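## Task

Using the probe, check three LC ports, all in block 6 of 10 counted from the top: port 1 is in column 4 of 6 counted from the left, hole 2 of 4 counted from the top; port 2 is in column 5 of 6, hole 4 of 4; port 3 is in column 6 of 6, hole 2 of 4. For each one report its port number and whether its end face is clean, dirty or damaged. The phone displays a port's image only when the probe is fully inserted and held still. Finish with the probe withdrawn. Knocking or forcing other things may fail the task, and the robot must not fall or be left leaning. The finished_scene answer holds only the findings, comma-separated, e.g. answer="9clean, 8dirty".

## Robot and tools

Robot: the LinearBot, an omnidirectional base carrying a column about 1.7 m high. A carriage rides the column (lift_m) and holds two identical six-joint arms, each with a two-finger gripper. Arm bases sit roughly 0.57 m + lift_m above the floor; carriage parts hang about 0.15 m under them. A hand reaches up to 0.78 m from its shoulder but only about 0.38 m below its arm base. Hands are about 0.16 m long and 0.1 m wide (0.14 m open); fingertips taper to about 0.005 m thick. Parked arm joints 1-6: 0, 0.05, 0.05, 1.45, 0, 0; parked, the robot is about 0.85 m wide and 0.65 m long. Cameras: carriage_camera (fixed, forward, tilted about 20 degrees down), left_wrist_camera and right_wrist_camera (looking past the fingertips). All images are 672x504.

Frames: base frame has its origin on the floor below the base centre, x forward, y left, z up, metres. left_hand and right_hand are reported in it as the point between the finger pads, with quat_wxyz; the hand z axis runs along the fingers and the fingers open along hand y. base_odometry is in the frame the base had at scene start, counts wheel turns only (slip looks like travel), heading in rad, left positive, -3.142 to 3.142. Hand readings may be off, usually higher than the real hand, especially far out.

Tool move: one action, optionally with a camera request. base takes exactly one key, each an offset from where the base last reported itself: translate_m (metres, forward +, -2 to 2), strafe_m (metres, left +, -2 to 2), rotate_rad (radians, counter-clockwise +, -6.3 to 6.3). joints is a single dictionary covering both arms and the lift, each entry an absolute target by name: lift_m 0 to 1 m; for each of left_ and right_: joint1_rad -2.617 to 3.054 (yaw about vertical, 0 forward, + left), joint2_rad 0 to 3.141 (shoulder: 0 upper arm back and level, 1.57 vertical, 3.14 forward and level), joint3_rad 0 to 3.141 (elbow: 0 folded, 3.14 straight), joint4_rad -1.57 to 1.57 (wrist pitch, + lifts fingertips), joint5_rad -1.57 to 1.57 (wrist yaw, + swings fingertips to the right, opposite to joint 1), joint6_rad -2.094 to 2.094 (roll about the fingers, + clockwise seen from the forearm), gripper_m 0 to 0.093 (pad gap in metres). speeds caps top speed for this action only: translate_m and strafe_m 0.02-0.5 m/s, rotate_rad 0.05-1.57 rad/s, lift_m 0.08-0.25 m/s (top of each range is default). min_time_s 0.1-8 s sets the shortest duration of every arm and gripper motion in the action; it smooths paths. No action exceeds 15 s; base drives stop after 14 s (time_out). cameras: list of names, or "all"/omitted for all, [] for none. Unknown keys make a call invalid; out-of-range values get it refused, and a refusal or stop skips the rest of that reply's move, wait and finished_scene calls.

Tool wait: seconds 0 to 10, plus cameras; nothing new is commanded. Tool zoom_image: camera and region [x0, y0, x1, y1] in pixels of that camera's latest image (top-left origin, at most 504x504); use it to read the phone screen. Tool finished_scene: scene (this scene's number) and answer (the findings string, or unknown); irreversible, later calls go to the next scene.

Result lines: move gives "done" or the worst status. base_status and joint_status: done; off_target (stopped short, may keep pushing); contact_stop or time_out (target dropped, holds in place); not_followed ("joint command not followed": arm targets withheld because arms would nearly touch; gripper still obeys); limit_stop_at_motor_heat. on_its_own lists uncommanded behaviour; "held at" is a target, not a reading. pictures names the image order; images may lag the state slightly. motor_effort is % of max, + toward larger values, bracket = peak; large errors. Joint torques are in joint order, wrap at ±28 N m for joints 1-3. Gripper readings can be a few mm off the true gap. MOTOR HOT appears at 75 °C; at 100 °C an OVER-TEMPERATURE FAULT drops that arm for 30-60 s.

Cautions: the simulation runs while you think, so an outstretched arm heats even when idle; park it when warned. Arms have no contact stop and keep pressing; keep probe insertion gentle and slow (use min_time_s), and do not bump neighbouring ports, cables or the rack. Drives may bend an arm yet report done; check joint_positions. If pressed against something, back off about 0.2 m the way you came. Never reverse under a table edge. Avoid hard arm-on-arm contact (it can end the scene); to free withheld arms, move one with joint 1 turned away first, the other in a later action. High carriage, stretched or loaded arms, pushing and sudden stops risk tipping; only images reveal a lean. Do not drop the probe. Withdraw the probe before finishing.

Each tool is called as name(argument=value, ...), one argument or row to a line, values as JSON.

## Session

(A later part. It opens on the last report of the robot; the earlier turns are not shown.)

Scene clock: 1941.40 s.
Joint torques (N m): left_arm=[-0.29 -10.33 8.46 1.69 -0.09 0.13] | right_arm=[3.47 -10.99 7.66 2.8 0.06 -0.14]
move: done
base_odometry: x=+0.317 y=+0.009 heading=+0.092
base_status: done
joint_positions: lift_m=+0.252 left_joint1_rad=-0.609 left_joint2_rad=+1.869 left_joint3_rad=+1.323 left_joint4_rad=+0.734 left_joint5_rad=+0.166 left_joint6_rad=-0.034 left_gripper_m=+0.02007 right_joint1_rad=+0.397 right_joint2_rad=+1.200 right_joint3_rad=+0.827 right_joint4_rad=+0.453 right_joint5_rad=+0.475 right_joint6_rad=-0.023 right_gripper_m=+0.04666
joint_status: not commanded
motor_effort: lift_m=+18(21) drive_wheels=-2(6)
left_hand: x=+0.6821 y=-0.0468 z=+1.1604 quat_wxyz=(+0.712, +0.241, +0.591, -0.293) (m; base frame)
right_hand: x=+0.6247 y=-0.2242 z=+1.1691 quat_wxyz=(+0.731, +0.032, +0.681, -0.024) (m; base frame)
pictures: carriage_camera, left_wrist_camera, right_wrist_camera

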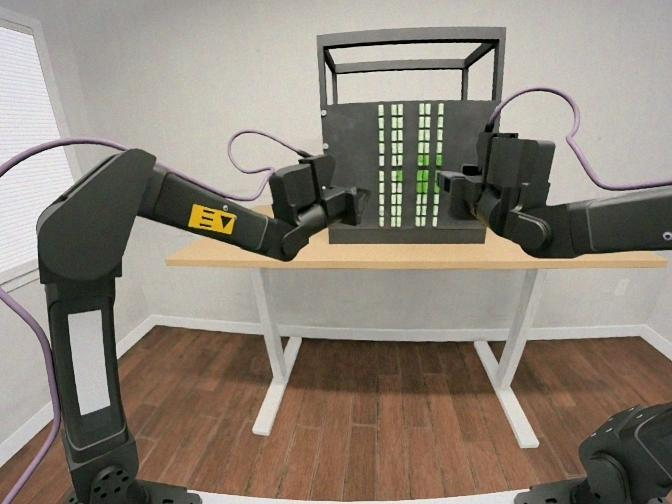

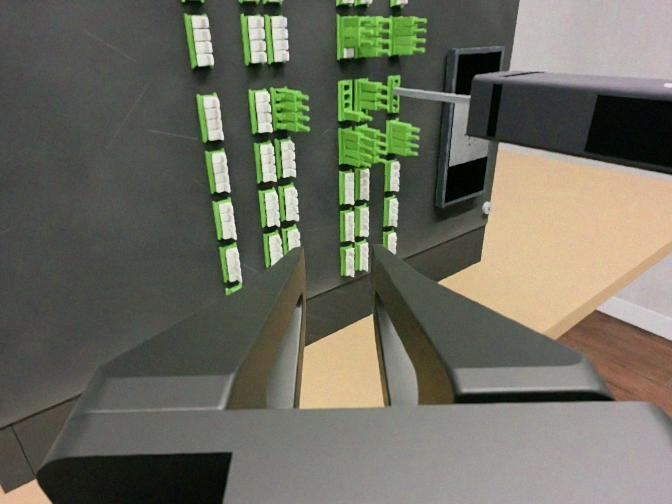

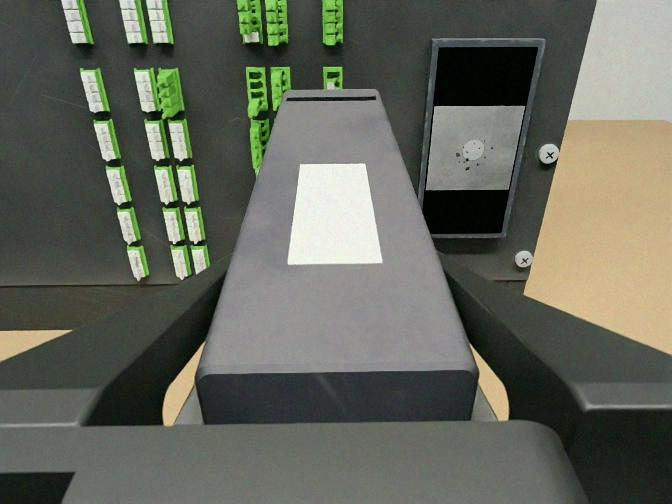

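move(
  base={"translate_m": 0.007},
  joints={"right_joint1_rad": 0.400, "right_joint4_rad": 0.505},
  speeds={"translate_m": 0.02},
  min_time_s=1.5,
  cameras=["right_wrist_camera"],
)

zoom_image(
  camera="right_wrist_camera",
  region=[270, 10, 360, 100],
)

Scene clock: 1972.40 s.
Joint torques (N m): left_arm=[-0.17 -10.18 8.39 1.74 -0.07 0.12] | right_arm=[-0.75 -6.8 9.52 3.73 -0.09 -0.21]
move: off_target
base_odometry: x=+0.324 y=+0.010 heading=+0.091
base_status: done
joint_positions: lift_m=+0.252 left_joint1_rad=-0.609 left_joint2_rad=+1.869 left_joint3_rad=+1.323 left_joint4_rad=+0.734 left_joint5_rad=+0.166 left_joint6_rad=-0.034 left_gripper_m=+0.02007 right_joint1_rad=+0.407 right_joint2_rad=+1.156 right_joint3_rad=+0.812 right_joint4_rad=+0.420 right_joint5_rad=+0.487 right_joint6_rad=-0.023 right_gripper_m=+0.04666
joint_status: right_joint4_rad off_target (ended at +0.420, target +0.505); the others done
motor_effort: lift_m=+20(21) drive_wheels=-1(7)
left_hand: x=+0.6820 y=-0.0470 z=+1.1604 quat_wxyz=(+0.712, +0.242, +0.591, -0.293) (m; base frame)
right_hand: x=+0.6147 y=-0.2261 z=+1.1710 quat_wxyz=(+0.730, +0.032, +0.682, -0.025) (m; base frame)
pictures: right_wrist_camera

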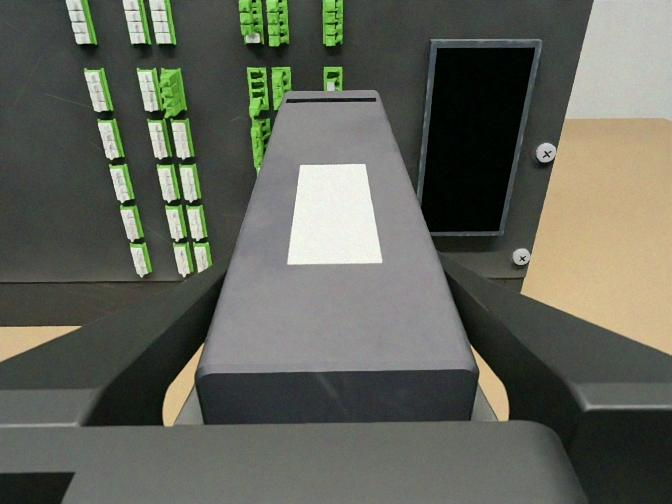

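Scaled by 5.600 from the camera's 672x504 image, which has a finer 960x720 frame.

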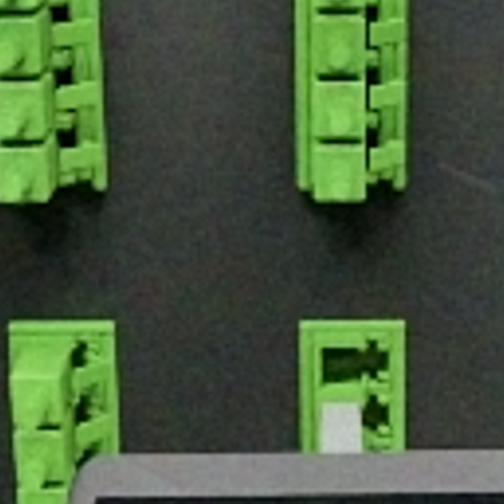

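move(
  base={"translate_m": -0.006},
  speeds={"translate_m": 0.02},
  cameras=["right_wrist_camera"],
)

zoom_image(
  camera="right_wrist_camera",
  region=[322, 72, 352, 102],
)

Scene clock: 1980.40 s.
Joint torques (N m): left_arm=[-0.35 -10.33 8.35 1.66 -0.16 0.07] | right_arm=[-0.84 -6.6 9.43 3.72 -0.04 -0.23]
move: done
base_odometry: x=+0.318 y=+0.009 heading=+0.091
base_status: done
joint_positions: lift_m=+0.252 left_joint1_rad=-0.610 left_joint2_rad=+1.869 left_joint3_rad=+1.323 left_joint4_rad=+0.734 left_joint5_rad=+0.166 left_joint6_rad=-0.034 left_gripper_m=+0.02007 right_joint1_rad=+0.407 right_joint2_rad=+1.156 right_joint3_rad=+0.812 right_joint4_rad=+0.420 right_joint5_rad=+0.482 right_joint6_rad=-0.023 right_gripper_m=+0.04666
joint_status: not commanded
motor_effort: lift_m=+19(22) drive_wheels=+4(8)
left_hand: x=+0.6818 y=-0.0472 z=+1.1604 quat_wxyz=(+0.712, +0.242, +0.591, -0.293) (m; base frame)
right_hand: x=+0.6147 y=-0.2252 z=+1.1712 quat_wxyz=(+0.730, +0.030, +0.682, -0.023) (m; base frame)
pictures: right_wrist_camera

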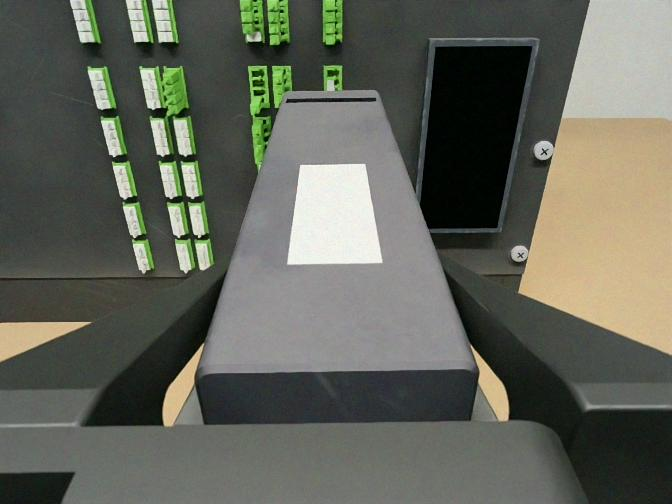

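Scaled by 16.800 from the camera's 672x504 image, which has a finer 960x720 frame.

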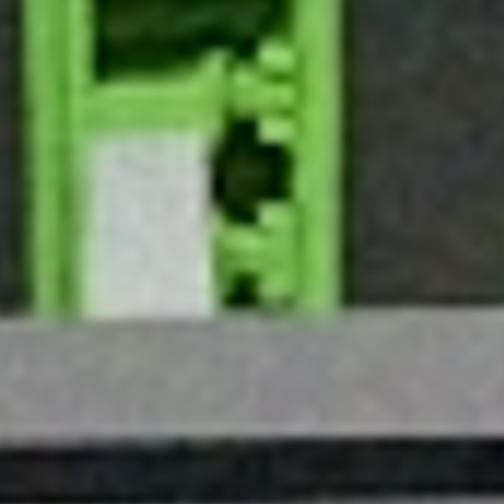

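move(
  base={"translate_m": -0.006},
  speeds={"translate_m": 0.02},
  cameras=["right_wrist_camera"],
)

zoom_image(
  camera="right_wrist_camera",
  region=[322, 72, 352, 102],
)

Scene clock: 1983.57 s.
Joint torques (N m): left_arm=[-0.24 -10.26 8.61 1.66 0 0.08] | right_arm=[-0.77 -6.68 9.46 3.47 -0.02 -0.18]
move: done
base_odometry: x=+0.313 y=+0.009 heading=+0.092
base_status: done
joint_positions: lift_m=+0.252 left_joint1_rad=-0.610 left_joint2_rad=+1.869 left_joint3_rad=+1.323 left_joint4_rad=+0.734 left_joint5_rad=+0.166 left_joint6_rad=-0.034 left_gripper_m=+0.02007 right_joint1_rad=+0.407 right_joint2_rad=+1.155 right_joint3_rad=+0.812 right_joint4_rad=+0.438 right_joint5_rad=+0.481 right_joint6_rad=-0.023 right_gripper_m=+0.04666
joint_status: not commanded
motor_effort: lift_m=+19(21) drive_wheels=+5(6)
left_hand: x=+0.6817 y=-0.0474 z=+1.1604 quat_wxyz=(+0.712, +0.242, +0.591, -0.293) (m; base frame)
right_hand: x=+0.6142 y=-0.2255 z=+1.1754 quat_wxyz=(+0.736, +0.033, +0.676, -0.020) (m; base frame)
pictures: right_wrist_camera

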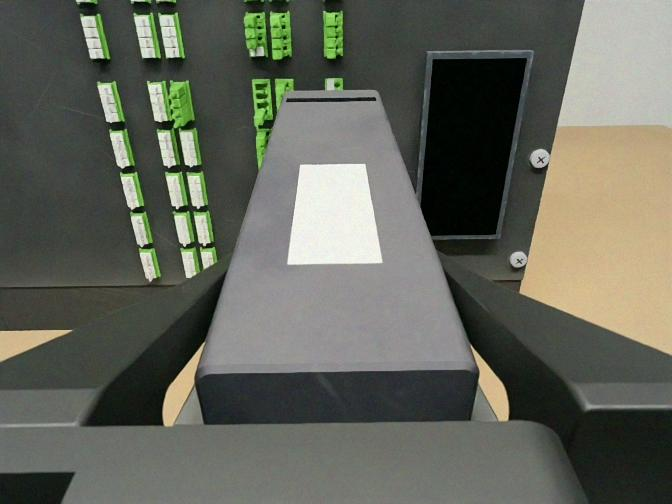

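Scaled by 16.800 from the camera's 672x504 image, which has a finer 960x720 frame.

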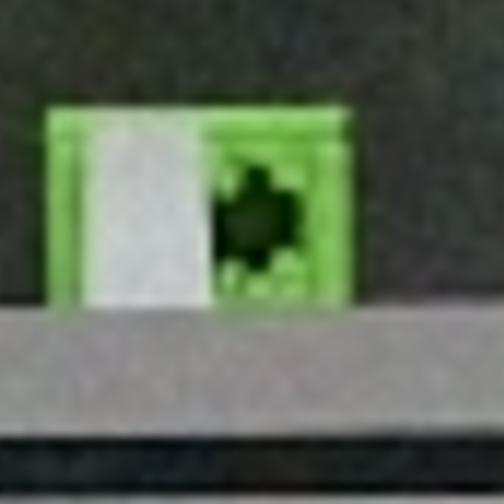

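move(
  base={"translate_m": -0.05},
  joints={"right_joint4_rad": 0.46},
  speeds={"translate_m": 0.04},
  min_time_s=1,
  cameras=["all"],
)

zoom_image(
  camera="right_wrist_camera",
  region=[270, 10, 360, 100],
)

zoom_image(
  camera="carriage_camera",
  region=[300, 20, 580, 260],
)

Scene clock: 1989.13 s.
Joint torques (N m): left_arm=[-0.01 -10.44 8.64 1.7 -0.09 0.15] | right_arm=[-0.5 -6.3 9.55 3.39 -0.05 -0.19]
move: off_target
base_odometry: x=+0.263 y=+0.004 heading=+0.092
base_status: done
joint_positions: lift_m=+0.252 left_joint1_rad=-0.610 left_joint2_rad=+1.869 left_joint3_rad=+1.323 left_joint4_rad=+0.734 left_joint5_rad=+0.166 left_joint6_rad=-0.034 left_gripper_m=+0.02007 right_joint1_rad=+0.407 right_joint2_rad=+1.155 right_joint3_rad=+0.812 right_joint4_rad=+0.412 right_joint5_rad=+0.480 right_joint6_rad=-0.023 right_gripper_m=+0.04666
joint_status: right_joint4_rad off_target (ended at +0.412, target +0.460)
motor_effort: lift_m=+18(21) drive_wheels=+2(7)
left_hand: x=+0.6817 y=-0.0474 z=+1.1604 quat_wxyz=(+0.712, +0.242, +0.591, -0.293) (m; base frame)
right_hand: x=+0.6146 y=-0.2253 z=+1.1694 quat_wxyz=(+0.728, +0.029, +0.685, -0.024) (m; base frame)
pictures: carriage_camera, left_wrist_camera, right_wrist_camera

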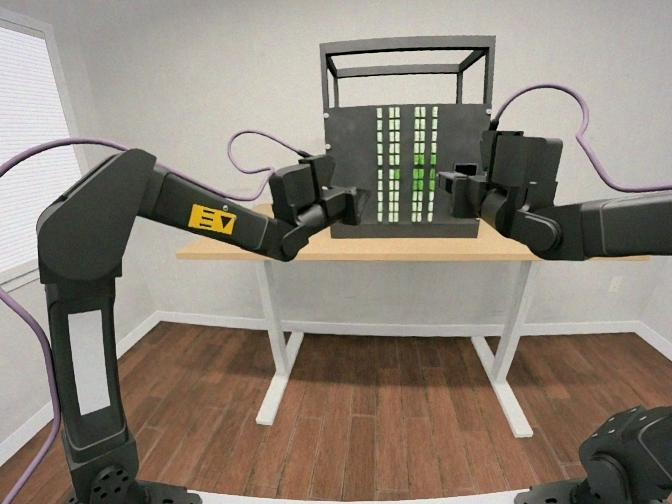

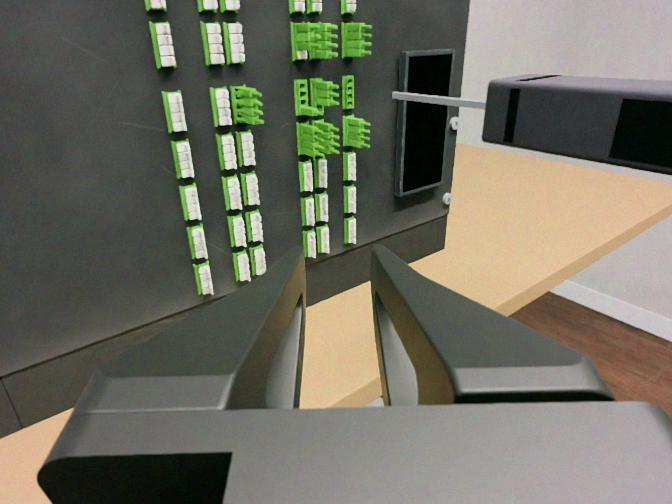

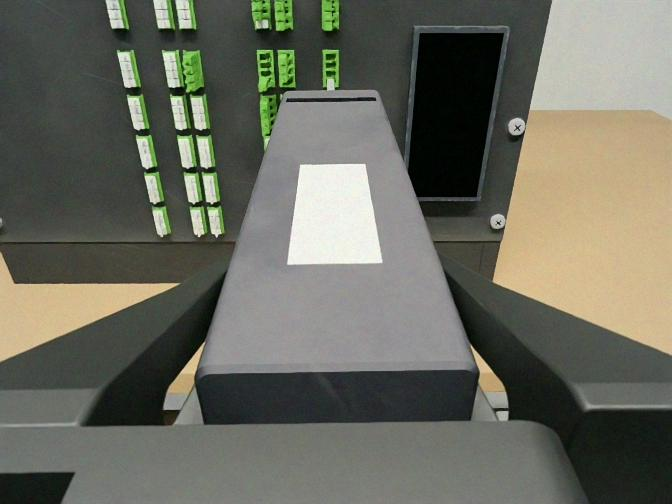

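Scaled by 5.600 from the camera's 672x504 image, which has a finer 960x720 frame.

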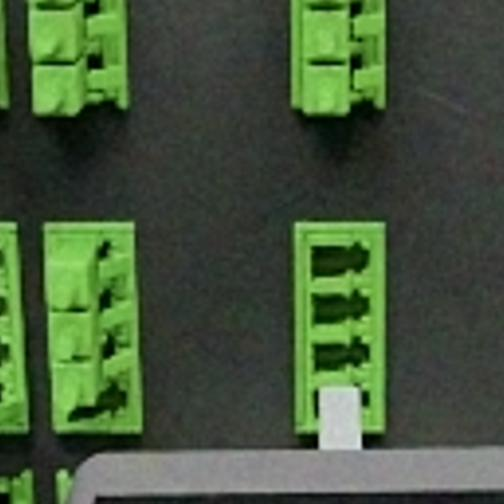

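Scaled by 1.800 from the camera's 672x504 image, which has a finer 960x720 frame.

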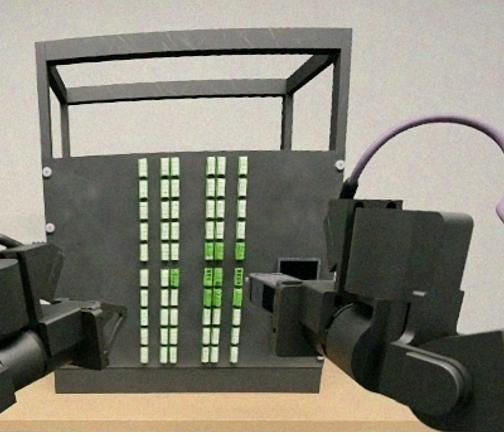

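zoom_image(
  camera="right_wrist_camera",
  region=[275, 80, 395, 180],
)

zoom_image(
  camera="right_wrist_camera",
  region=[275, 180, 395, 280],
)

zoom_image(
  camera="right_wrist_camera",
  region=[180, 340, 500, 430],
)

Scaled by 4.200 from the camera's 672x504 image, which has a finer 960x720 frame.

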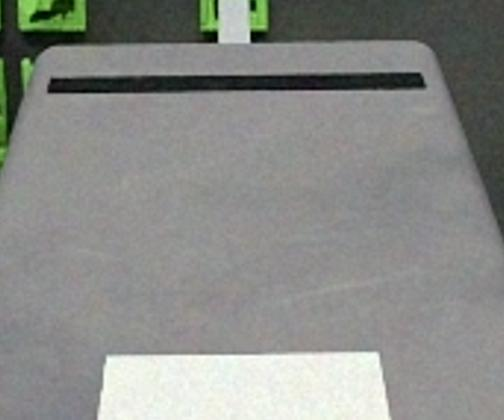

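Scaled by 4.200 from the camera's 672x504 image, which has a finer 960x720 frame.

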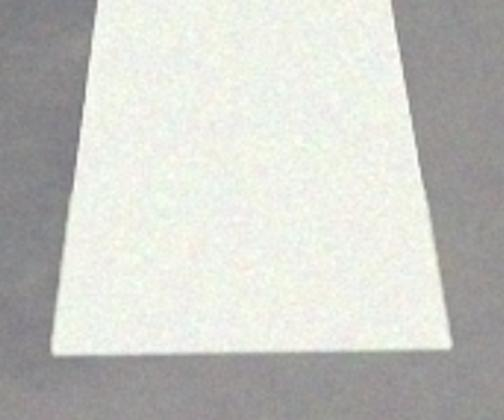

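Scaled by 1.575 from the camera's 672x504 image, which has a finer 960x720 frame.

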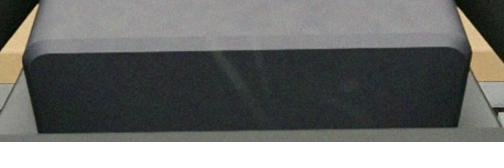

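move(
  base={"translate_m": -0.03},
  joints={"right_joint1_rad": 0.433, "right_joint5_rad": 0.455},
  speeds={"translate_m": 0.05},
  min_time_s=1.5,
  cameras=[],
)

move(
  base={"rotate_rad": -0.05},
  speeds={"rotate_rad": 0.1},
  cameras=[],
)

move(
  base={"strafe_m": 0.03},
  speeds={"strafe_m": 0.05},
  cameras=["left_wrist_camera", "right_wrist_camera"],
)

zoom_image(
  camera="right_wrist_camera",
  region=[250, 0, 380, 100],
)

Scene clock: 2022.57 s.
Joint torques (N m): left_arm=[0.1 -9.99 8.61 1.68 -0.1 0.08] | right_arm=[0.65 -6.57 9.24 3.32 -0.05 -0.13]
move: done
base_odometry: x=+0.233 y=+0.001 heading=+0.092
base_status: done
joint_positions: lift_m=+0.252 left_joint1_rad=-0.611 left_joint2_rad=+1.869 left_joint3_rad=+1.323 left_joint4_rad=+0.734 left_joint5_rad=+0.166 left_joint6_rad=-0.034 left_gripper_m=+0.02007 right_joint1_rad=+0.424 right_joint2_rad=+1.154 right_joint3_rad=+0.812 right_joint4_rad=+0.409 right_joint5_rad=+0.465 right_joint6_rad=-0.023 right_gripper_m=+0.04666
joint_status: all done
motor_effort: lift_m=+17(22) drive_wheels=+3(10)
left_hand: x=+0.6814 y=-0.0477 z=+1.1604 quat_wxyz=(+0.711, +0.242, +0.591, -0.294) (m; base frame)
right_hand: x=+0.6132 y=-0.2157 z=+1.1691 quat_wxyz=(+0.728, +0.016, +0.686, -0.012) (m; base frame)
pictures: none
No camera images: "cameras" was empty.

Scene clock: 2023.50 s.
Joint torques (N m): left_arm=[-0.2 -10.19 8.68 1.67 -0.12 0.05] | right_arm=[0.44 -6.5 9.33 3.35 -0.01 -0.18]
move: done
base_odometry: x=+0.233 y=+0.001 heading=+0.042
base_status: done
joint_positions: lift_m=+0.252 left_joint1_rad=-0.611 left_joint2_rad=+1.869 left_joint3_rad=+1.323 left_joint4_rad=+0.734 left_joint5_rad=+0.167 left_joint6_rad=-0.034 left_gripper_m=+0.02007 right_joint1_rad=+0.426 right_joint2_rad=+1.154 right_joint3_rad=+0.812 right_joint4_rad=+0.409 right_joint5_rad=+0.462 right_joint6_rad=-0.023 right_gripper_m=+0.04666
joint_status: not commanded
motor_effort: lift_m=+20(21) drive_wheels=-1(7)
left_hand: x=+0.6813 y=-0.0479 z=+1.1604 quat_wxyz=(+0.711, +0.242, +0.591, -0.294) (m; base frame)
right_hand: x=+0.6130 y=-0.2145 z=+1.1691 quat_wxyz=(+0.728, +0.015, +0.686, -0.011) (m; base frame)
pictures: none
No camera images: "cameras" was empty.

Scene clock: 2024.60 s.
Joint torques (N m): left_arm=[-0.27 -10.36 8.28 1.62 -0.09 0.13] | right_arm=[0.47 -6.67 9.42 3.37 0.02 -0.15]
move: done
base_odometry: x=+0.231 y=+0.031 heading=+0.042
base_status: done
joint_positions: lift_m=+0.252 left_joint1_rad=-0.610 left_joint2_rad=+1.869 left_joint3_rad=+1.323 left_joint4_rad=+0.734 left_joint5_rad=+0.167 left_joint6_rad=-0.034 left_gripper_m=+0.02007 right_joint1_rad=+0.428 right_joint2_rad=+1.154 right_joint3_rad=+0.812 right_joint4_rad=+0.409 right_joint5_rad=+0.460 right_joint6_rad=-0.023 right_gripper_m=+0.04666
joint_status: not commanded
motor_effort: lift_m=+18(21) drive_wheels=+3(8)
left_hand: x=+0.6815 y=-0.0476 z=+1.1604 quat_wxyz=(+0.711, +0.242, +0.591, -0.293) (m; base frame)
right_hand: x=+0.6129 y=-0.2135 z=+1.1690 quat_wxyz=(+0.728, +0.013, +0.686, -0.010) (m; base frame)
pictures: left_wrist_camera, right_wrist_camera

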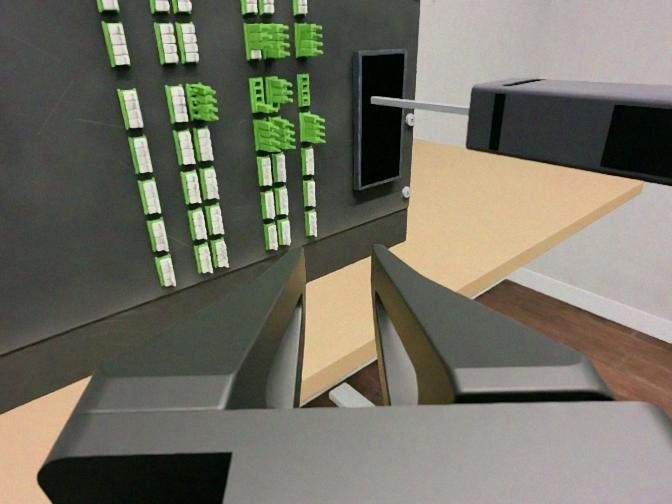

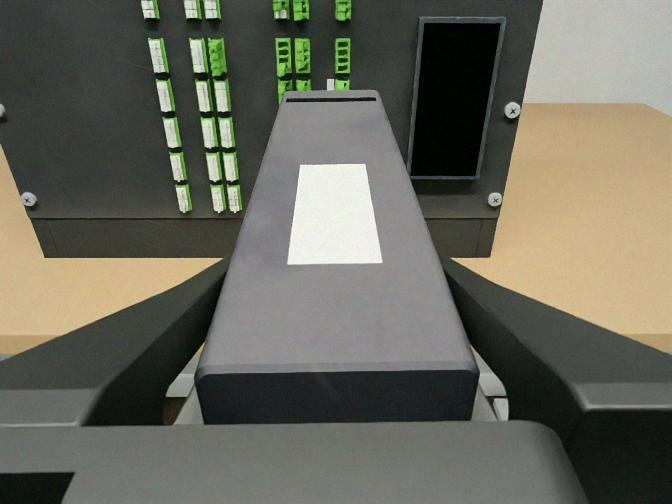

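Scaled by 3.877 from the camera's 672x504 image, which has a finer 960x720 frame.

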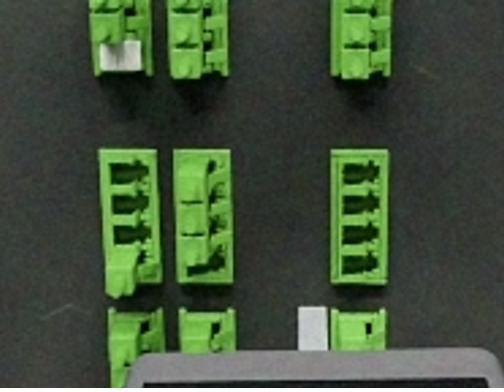

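zoom_image(
  camera="right_wrist_camera",
  region=[0, 90, 50, 130],
)

zoom_image(
  camera="right_wrist_camera",
  region=[0, 180, 50, 220],
)

zoom_image(
  camera="right_wrist_camera",
  region=[475, 90, 525, 130],
)

zoom_image(
  camera="right_wrist_camera",
  region=[475, 180, 525, 220],
)

Scaled by 10.080 from the camera's 672x504 image, which has a finer 960x720 frame.

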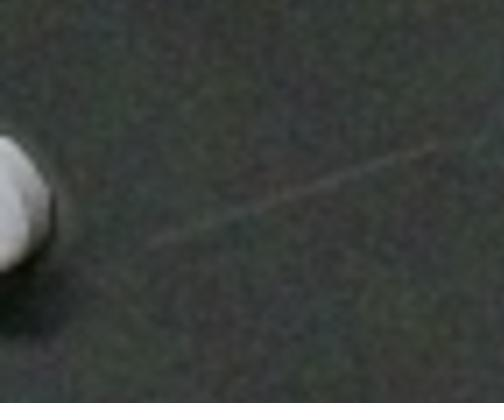

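Scaled by 10.080 from the camera's 672x504 image, which has a finer 960x720 frame.

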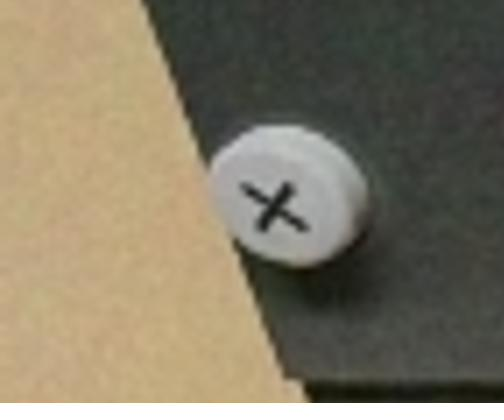

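Scaled by 10.080 from the camera's 672x504 image, which has a finer 960x720 frame.

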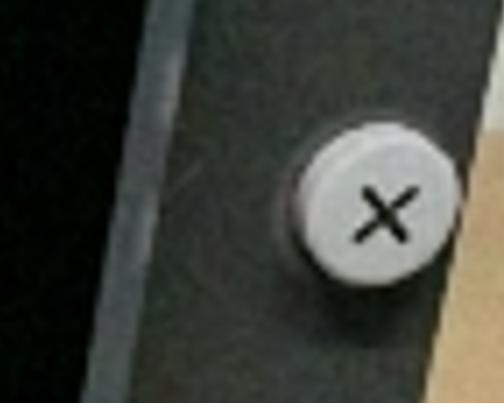

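Scaled by 10.080 from the camera's 672x504 image, which has a finer 960x720 frame.

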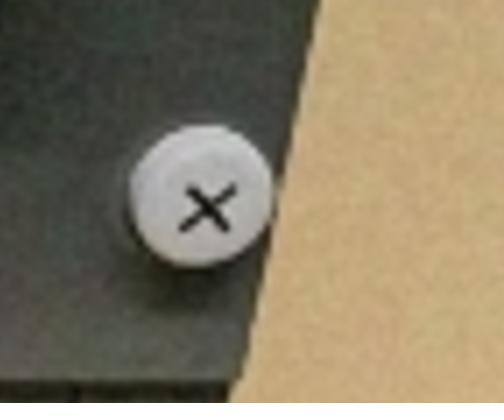

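zoom_image(
  camera="right_wrist_camera",
  region=[140, 30, 190, 70],
)

zoom_image(
  camera="right_wrist_camera",
  region=[310, 30, 360, 70],
)

zoom_image(
  camera="right_wrist_camera",
  region=[30, 240, 80, 280],
)

zoom_image(
  camera="right_wrist_camera",
  region=[465, 240, 515, 280],
)

Scaled by 10.080 from the camera's 672x504 image, which has a finer 960x720 frame.

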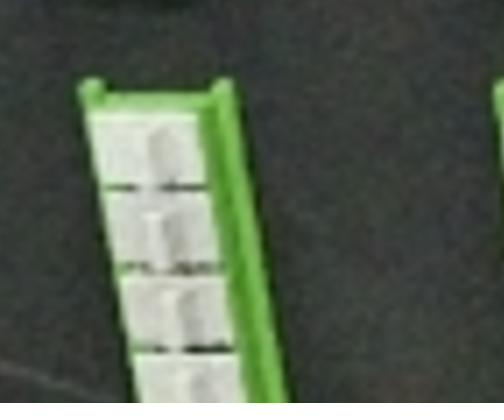

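Scaled by 10.080 from the camera's 672x504 image, which has a finer 960x720 frame.

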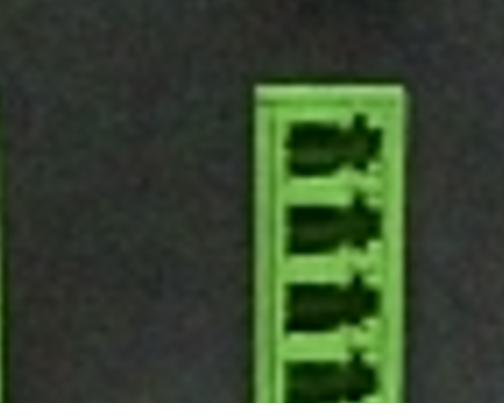

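Scaled by 10.080 from the camera's 672x504 image, which has a finer 960x720 frame.

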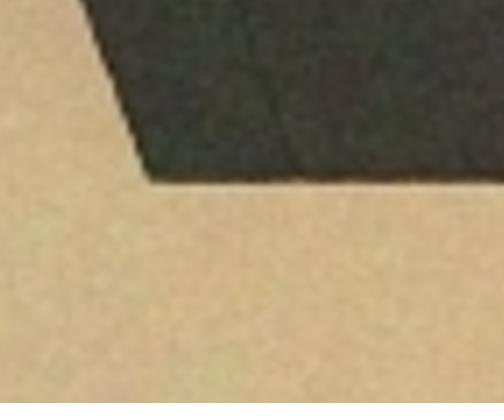

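Scaled by 10.080 from the camera's 672x504 image, which has a finer 960x720 frame.

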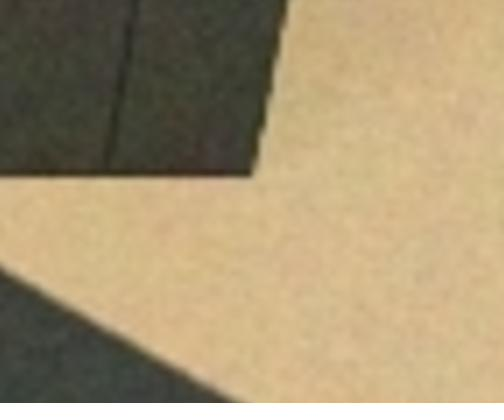

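move(
  base={"translate_m": -0.06},
  speeds={"translate_m": 0.1},
  cameras=["right_wrist_camera"],
)

move(
  base={"translate_m": 0.015},
  speeds={"translate_m": 0.05},
  cameras=["left_wrist_camera", "right_wrist_camera"],
)

zoom_image(
  camera="right_wrist_camera",
  region=[10, 75, 60, 115],
)

zoom_image(
  camera="right_wrist_camera",
  region=[30, 155, 80, 195],
)

zoom_image(
  camera="right_wrist_camera",
  region=[460, 75, 510, 115],
)

zoom_image(
  camera="right_wrist_camera",
  region=[455, 155, 505, 195],
)

Scene clock: 2063.77 s.
Joint torques (N m): left_arm=[-0.17 -10.15 8.46 1.7 -0.14 0.06] | right_arm=[0.5 -6.35 9.44 3.41 0.05 -0.2]
move: done
base_odometry: x=+0.171 y=+0.029 heading=+0.042
base_status: done
joint_positions: lift_m=+0.252 left_joint1_rad=-0.611 left_joint2_rad=+1.869 left_joint3_rad=+1.323 left_joint4_rad=+0.734 left_joint5_rad=+0.167 left_joint6_rad=-0.034 left_gripper_m=+0.02007 right_joint1_rad=+0.428 right_joint2_rad=+1.154 right_joint3_rad=+0.812 right_joint4_rad=+0.407 right_joint5_rad=+0.460 right_joint6_rad=-0.023 right_gripper_m=+0.04666
joint_status: not commanded
motor_effort: lift_m=+19(21) drive_wheels=-1(10)
left_hand: x=+0.6814 y=-0.0477 z=+1.1604 quat_wxyz=(+0.711, +0.242, +0.591, -0.294) (m; base frame)
right_hand: x=+0.6127 y=-0.2136 z=+1.1689 quat_wxyz=(+0.727, +0.013, +0.686, -0.010) (m; base frame)
pictures: right_wrist_camera

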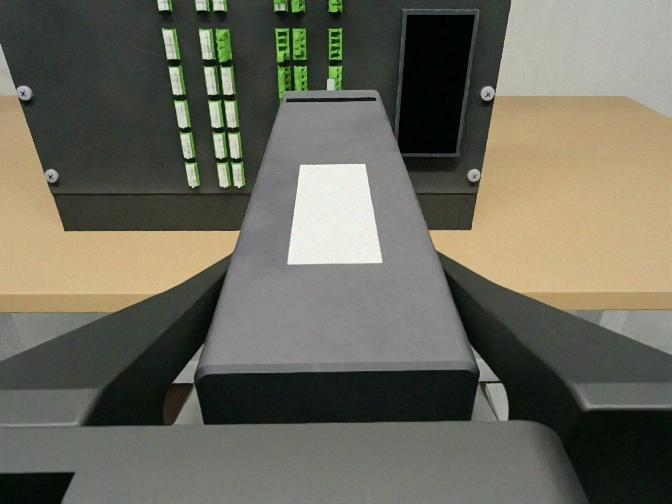

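Scene clock: 2064.57 s.
Joint torques (N m): left_arm=[-0.21 -10.19 8.59 1.71 -0.1 0.12] | right_arm=[0.42 -6.45 9.43 3.37 0.03 -0.13]
move: done
base_odometry: x=+0.186 y=+0.029 heading=+0.042
base_status: done
joint_positions: lift_m=+0.252 left_joint1_rad=-0.610 left_joint2_rad=+1.869 left_joint3_rad=+1.323 left_joint4_rad=+0.734 left_joint5_rad=+0.167 left_joint6_rad=-0.034 left_gripper_m=+0.02007 right_joint1_rad=+0.428 right_joint2_rad=+1.154 right_joint3_rad=+0.812 right_joint4_rad=+0.407 right_joint5_rad=+0.460 right_joint6_rad=-0.023 right_gripper_m=+0.04666
joint_status: not commanded
motor_effort: lift_m=+18(22) drive_wheels=+2(8)
left_hand: x=+0.6815 y=-0.0476 z=+1.1604 quat_wxyz=(+0.711, +0.242, +0.591, -0.293) (m; base frame)
right_hand: x=+0.6128 y=-0.2136 z=+1.1688 quat_wxyz=(+0.727, +0.013, +0.686, -0.010) (m; base frame)
pictures: left_wrist_camera, right_wrist_camera

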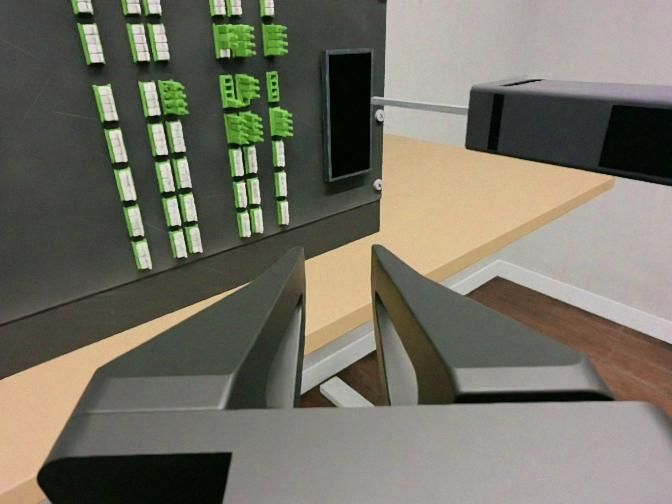

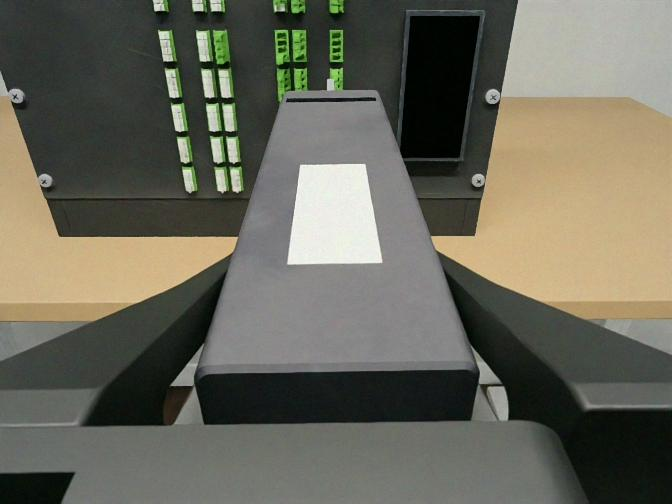

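Scaled by 10.080 from the camera's 672x504 image, which has a finer 960x720 frame.

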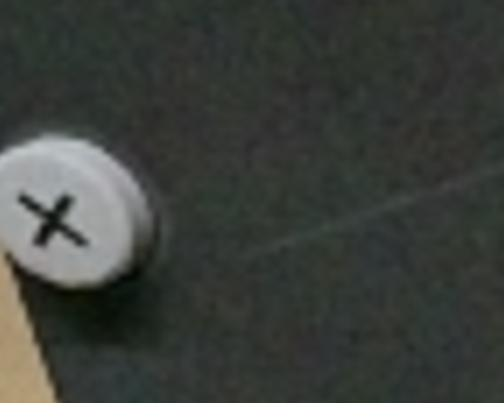

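Scaled by 10.080 from the camera's 672x504 image, which has a finer 960x720 frame.

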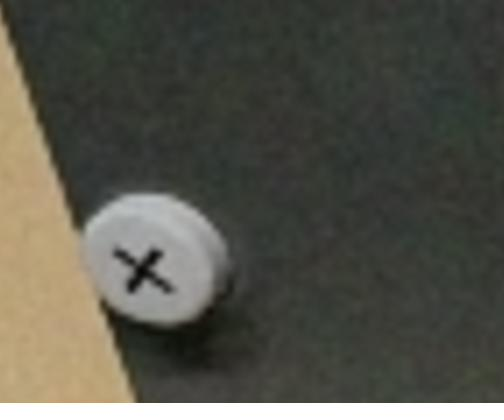

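Scaled by 10.080 from the camera's 672x504 image, which has a finer 960x720 frame.

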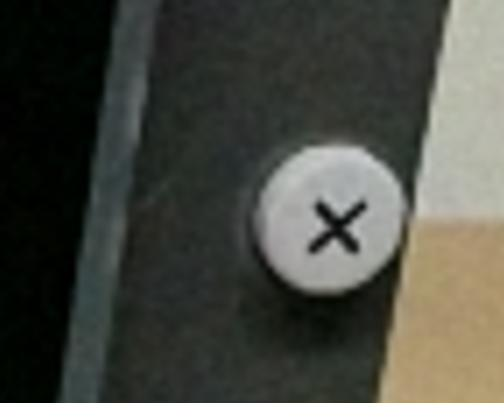

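Scaled by 10.080 from the camera's 672x504 image, which has a finer 960x720 frame.

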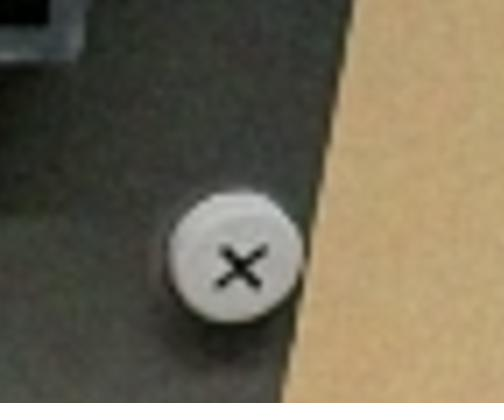

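move(
  base={"translate_m": 0.035},
  speeds={"translate_m": 0.05},
  cameras=["right_wrist_camera"],
)

zoom_image(
  camera="right_wrist_camera",
  region=[5, 175, 55, 215],
)

zoom_image(
  camera="right_wrist_camera",
  region=[475, 90, 525, 130],
)

zoom_image(
  camera="right_wrist_camera",
  region=[465, 175, 515, 215],
)

Scene clock: 2097.37 s.
Joint torques (N m): left_arm=[0.03 -10.24 8.54 1.75 -0.07 0.14] | right_arm=[0.58 -6.69 9.46 3.35 -0.01 -0.16]
move: done
base_odometry: x=+0.221 y=+0.031 heading=+0.042
base_status: done
joint_positions: lift_m=+0.252 left_joint1_rad=-0.611 left_joint2_rad=+1.869 left_joint3_rad=+1.323 left_joint4_rad=+0.734 left_joint5_rad=+0.167 left_joint6_rad=-0.034 left_gripper_m=+0.02007 right_joint1_rad=+0.428 right_joint2_rad=+1.154 right_joint3_rad=+0.812 right_joint4_rad=+0.406 right_joint5_rad=+0.460 right_joint6_rad=-0.023 right_gripper_m=+0.04666
joint_status: not commanded
motor_effort: lift_m=+18(20) drive_wheels=+4(7)
left_hand: x=+0.6814 y=-0.0477 z=+1.1604 quat_wxyz=(+0.711, +0.242, +0.591, -0.294) (m; base frame)
right_hand: x=+0.6128 y=-0.2136 z=+1.1688 quat_wxyz=(+0.727, +0.013, +0.686, -0.010) (m; base frame)
pictures: right_wrist_camera

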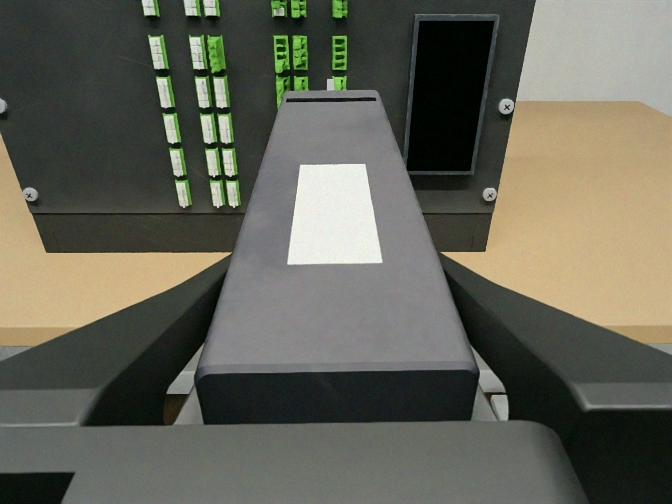

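Scaled by 10.080 from the camera's 672x504 image, which has a finer 960x720 frame.

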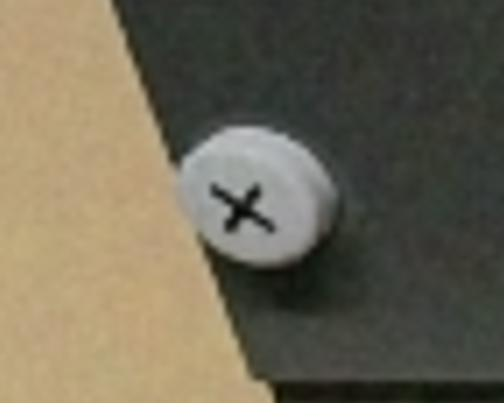

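Scaled by 10.080 from the camera's 672x504 image, which has a finer 960x720 frame.

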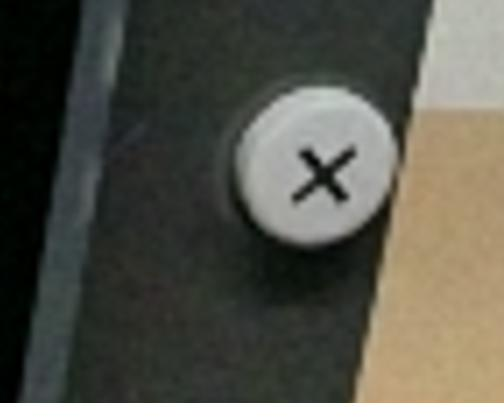

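Scaled by 10.080 from the camera's 672x504 image, which has a finer 960x720 frame.

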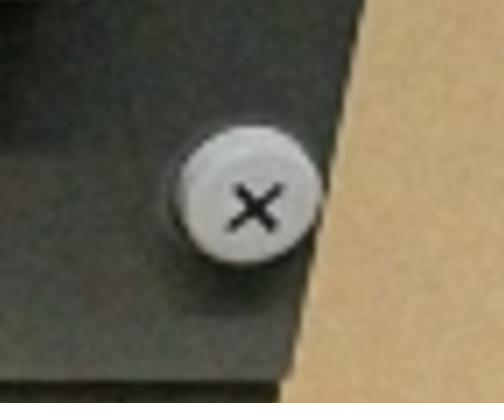

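move(
  base={"translate_m": 0.03},
  speeds={"translate_m": 0.05},
  cameras=["right_wrist_camera", "carriage_camera"],
)

zoom_image(
  camera="right_wrist_camera",
  region=[0, 195, 50, 235],
)

zoom_image(
  camera="right_wrist_camera",
  region=[475, 195, 525, 235],
)

zoom_image(
  camera="right_wrist_camera",
  region=[490, 100, 540, 140],
)

Scene clock: 2123.73 s.
Joint torques (N m): left_arm=[0.06 -10.25 8.65 1.7 -0.11 0.13] | right_arm=[0.28 -6.39 9.36 3.43 0.01 -0.18]
move: done
base_odometry: x=+0.251 y=+0.032 heading=+0.042
base_status: done
joint_positions: lift_m=+0.252 left_joint1_rad=-0.611 left_joint2_rad=+1.869 left_joint3_rad=+1.323 left_joint4_rad=+0.734 left_joint5_rad=+0.167 left_joint6_rad=-0.034 left_gripper_m=+0.02007 right_joint1_rad=+0.428 right_joint2_rad=+1.153 right_joint3_rad=+0.812 right_joint4_rad=+0.406 right_joint5_rad=+0.460 right_joint6_rad=-0.023 right_gripper_m=+0.04666
joint_status: not commanded
motor_effort: lift_m=+18(21) drive_wheels=+4(10)
left_hand: x=+0.6814 y=-0.0477 z=+1.1604 quat_wxyz=(+0.711, +0.242, +0.591, -0.294) (m; base frame)
right_hand: x=+0.6127 y=-0.2136 z=+1.1688 quat_wxyz=(+0.727, +0.013, +0.686, -0.010) (m; base frame)
pictures: carriage_camera, right_wrist_camera

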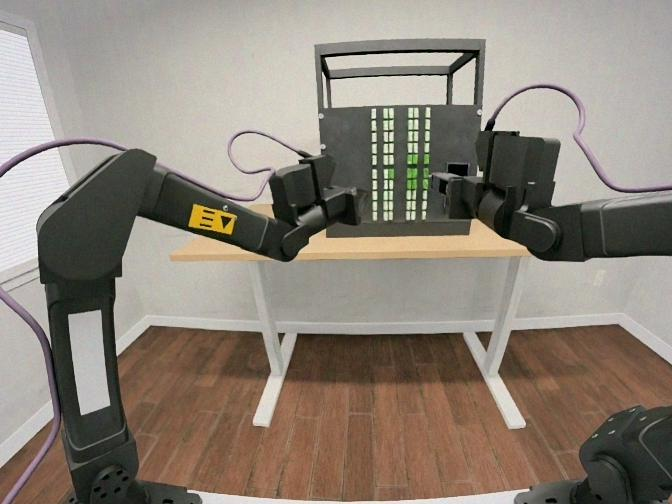

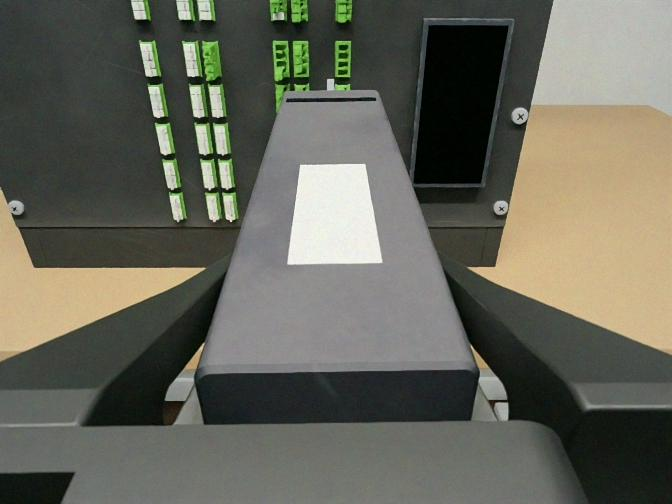

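Scaled by 10.080 from the camera's 672x504 image, which has a finer 960x720 frame.

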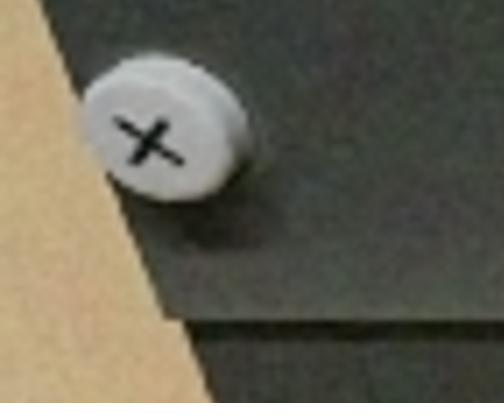

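Scaled by 10.080 from the camera's 672x504 image, which has a finer 960x720 frame.

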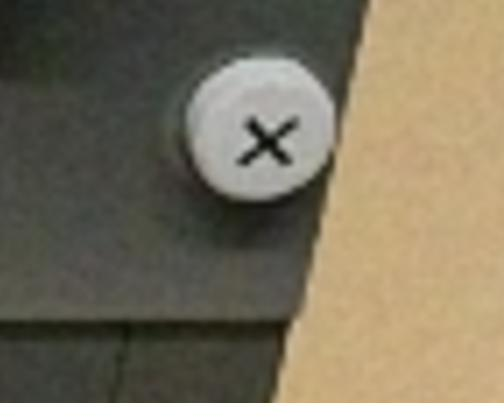

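Scaled by 10.080 from the camera's 672x504 image, which has a finer 960x720 frame.

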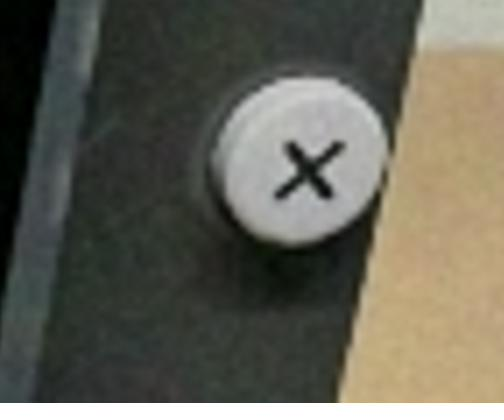

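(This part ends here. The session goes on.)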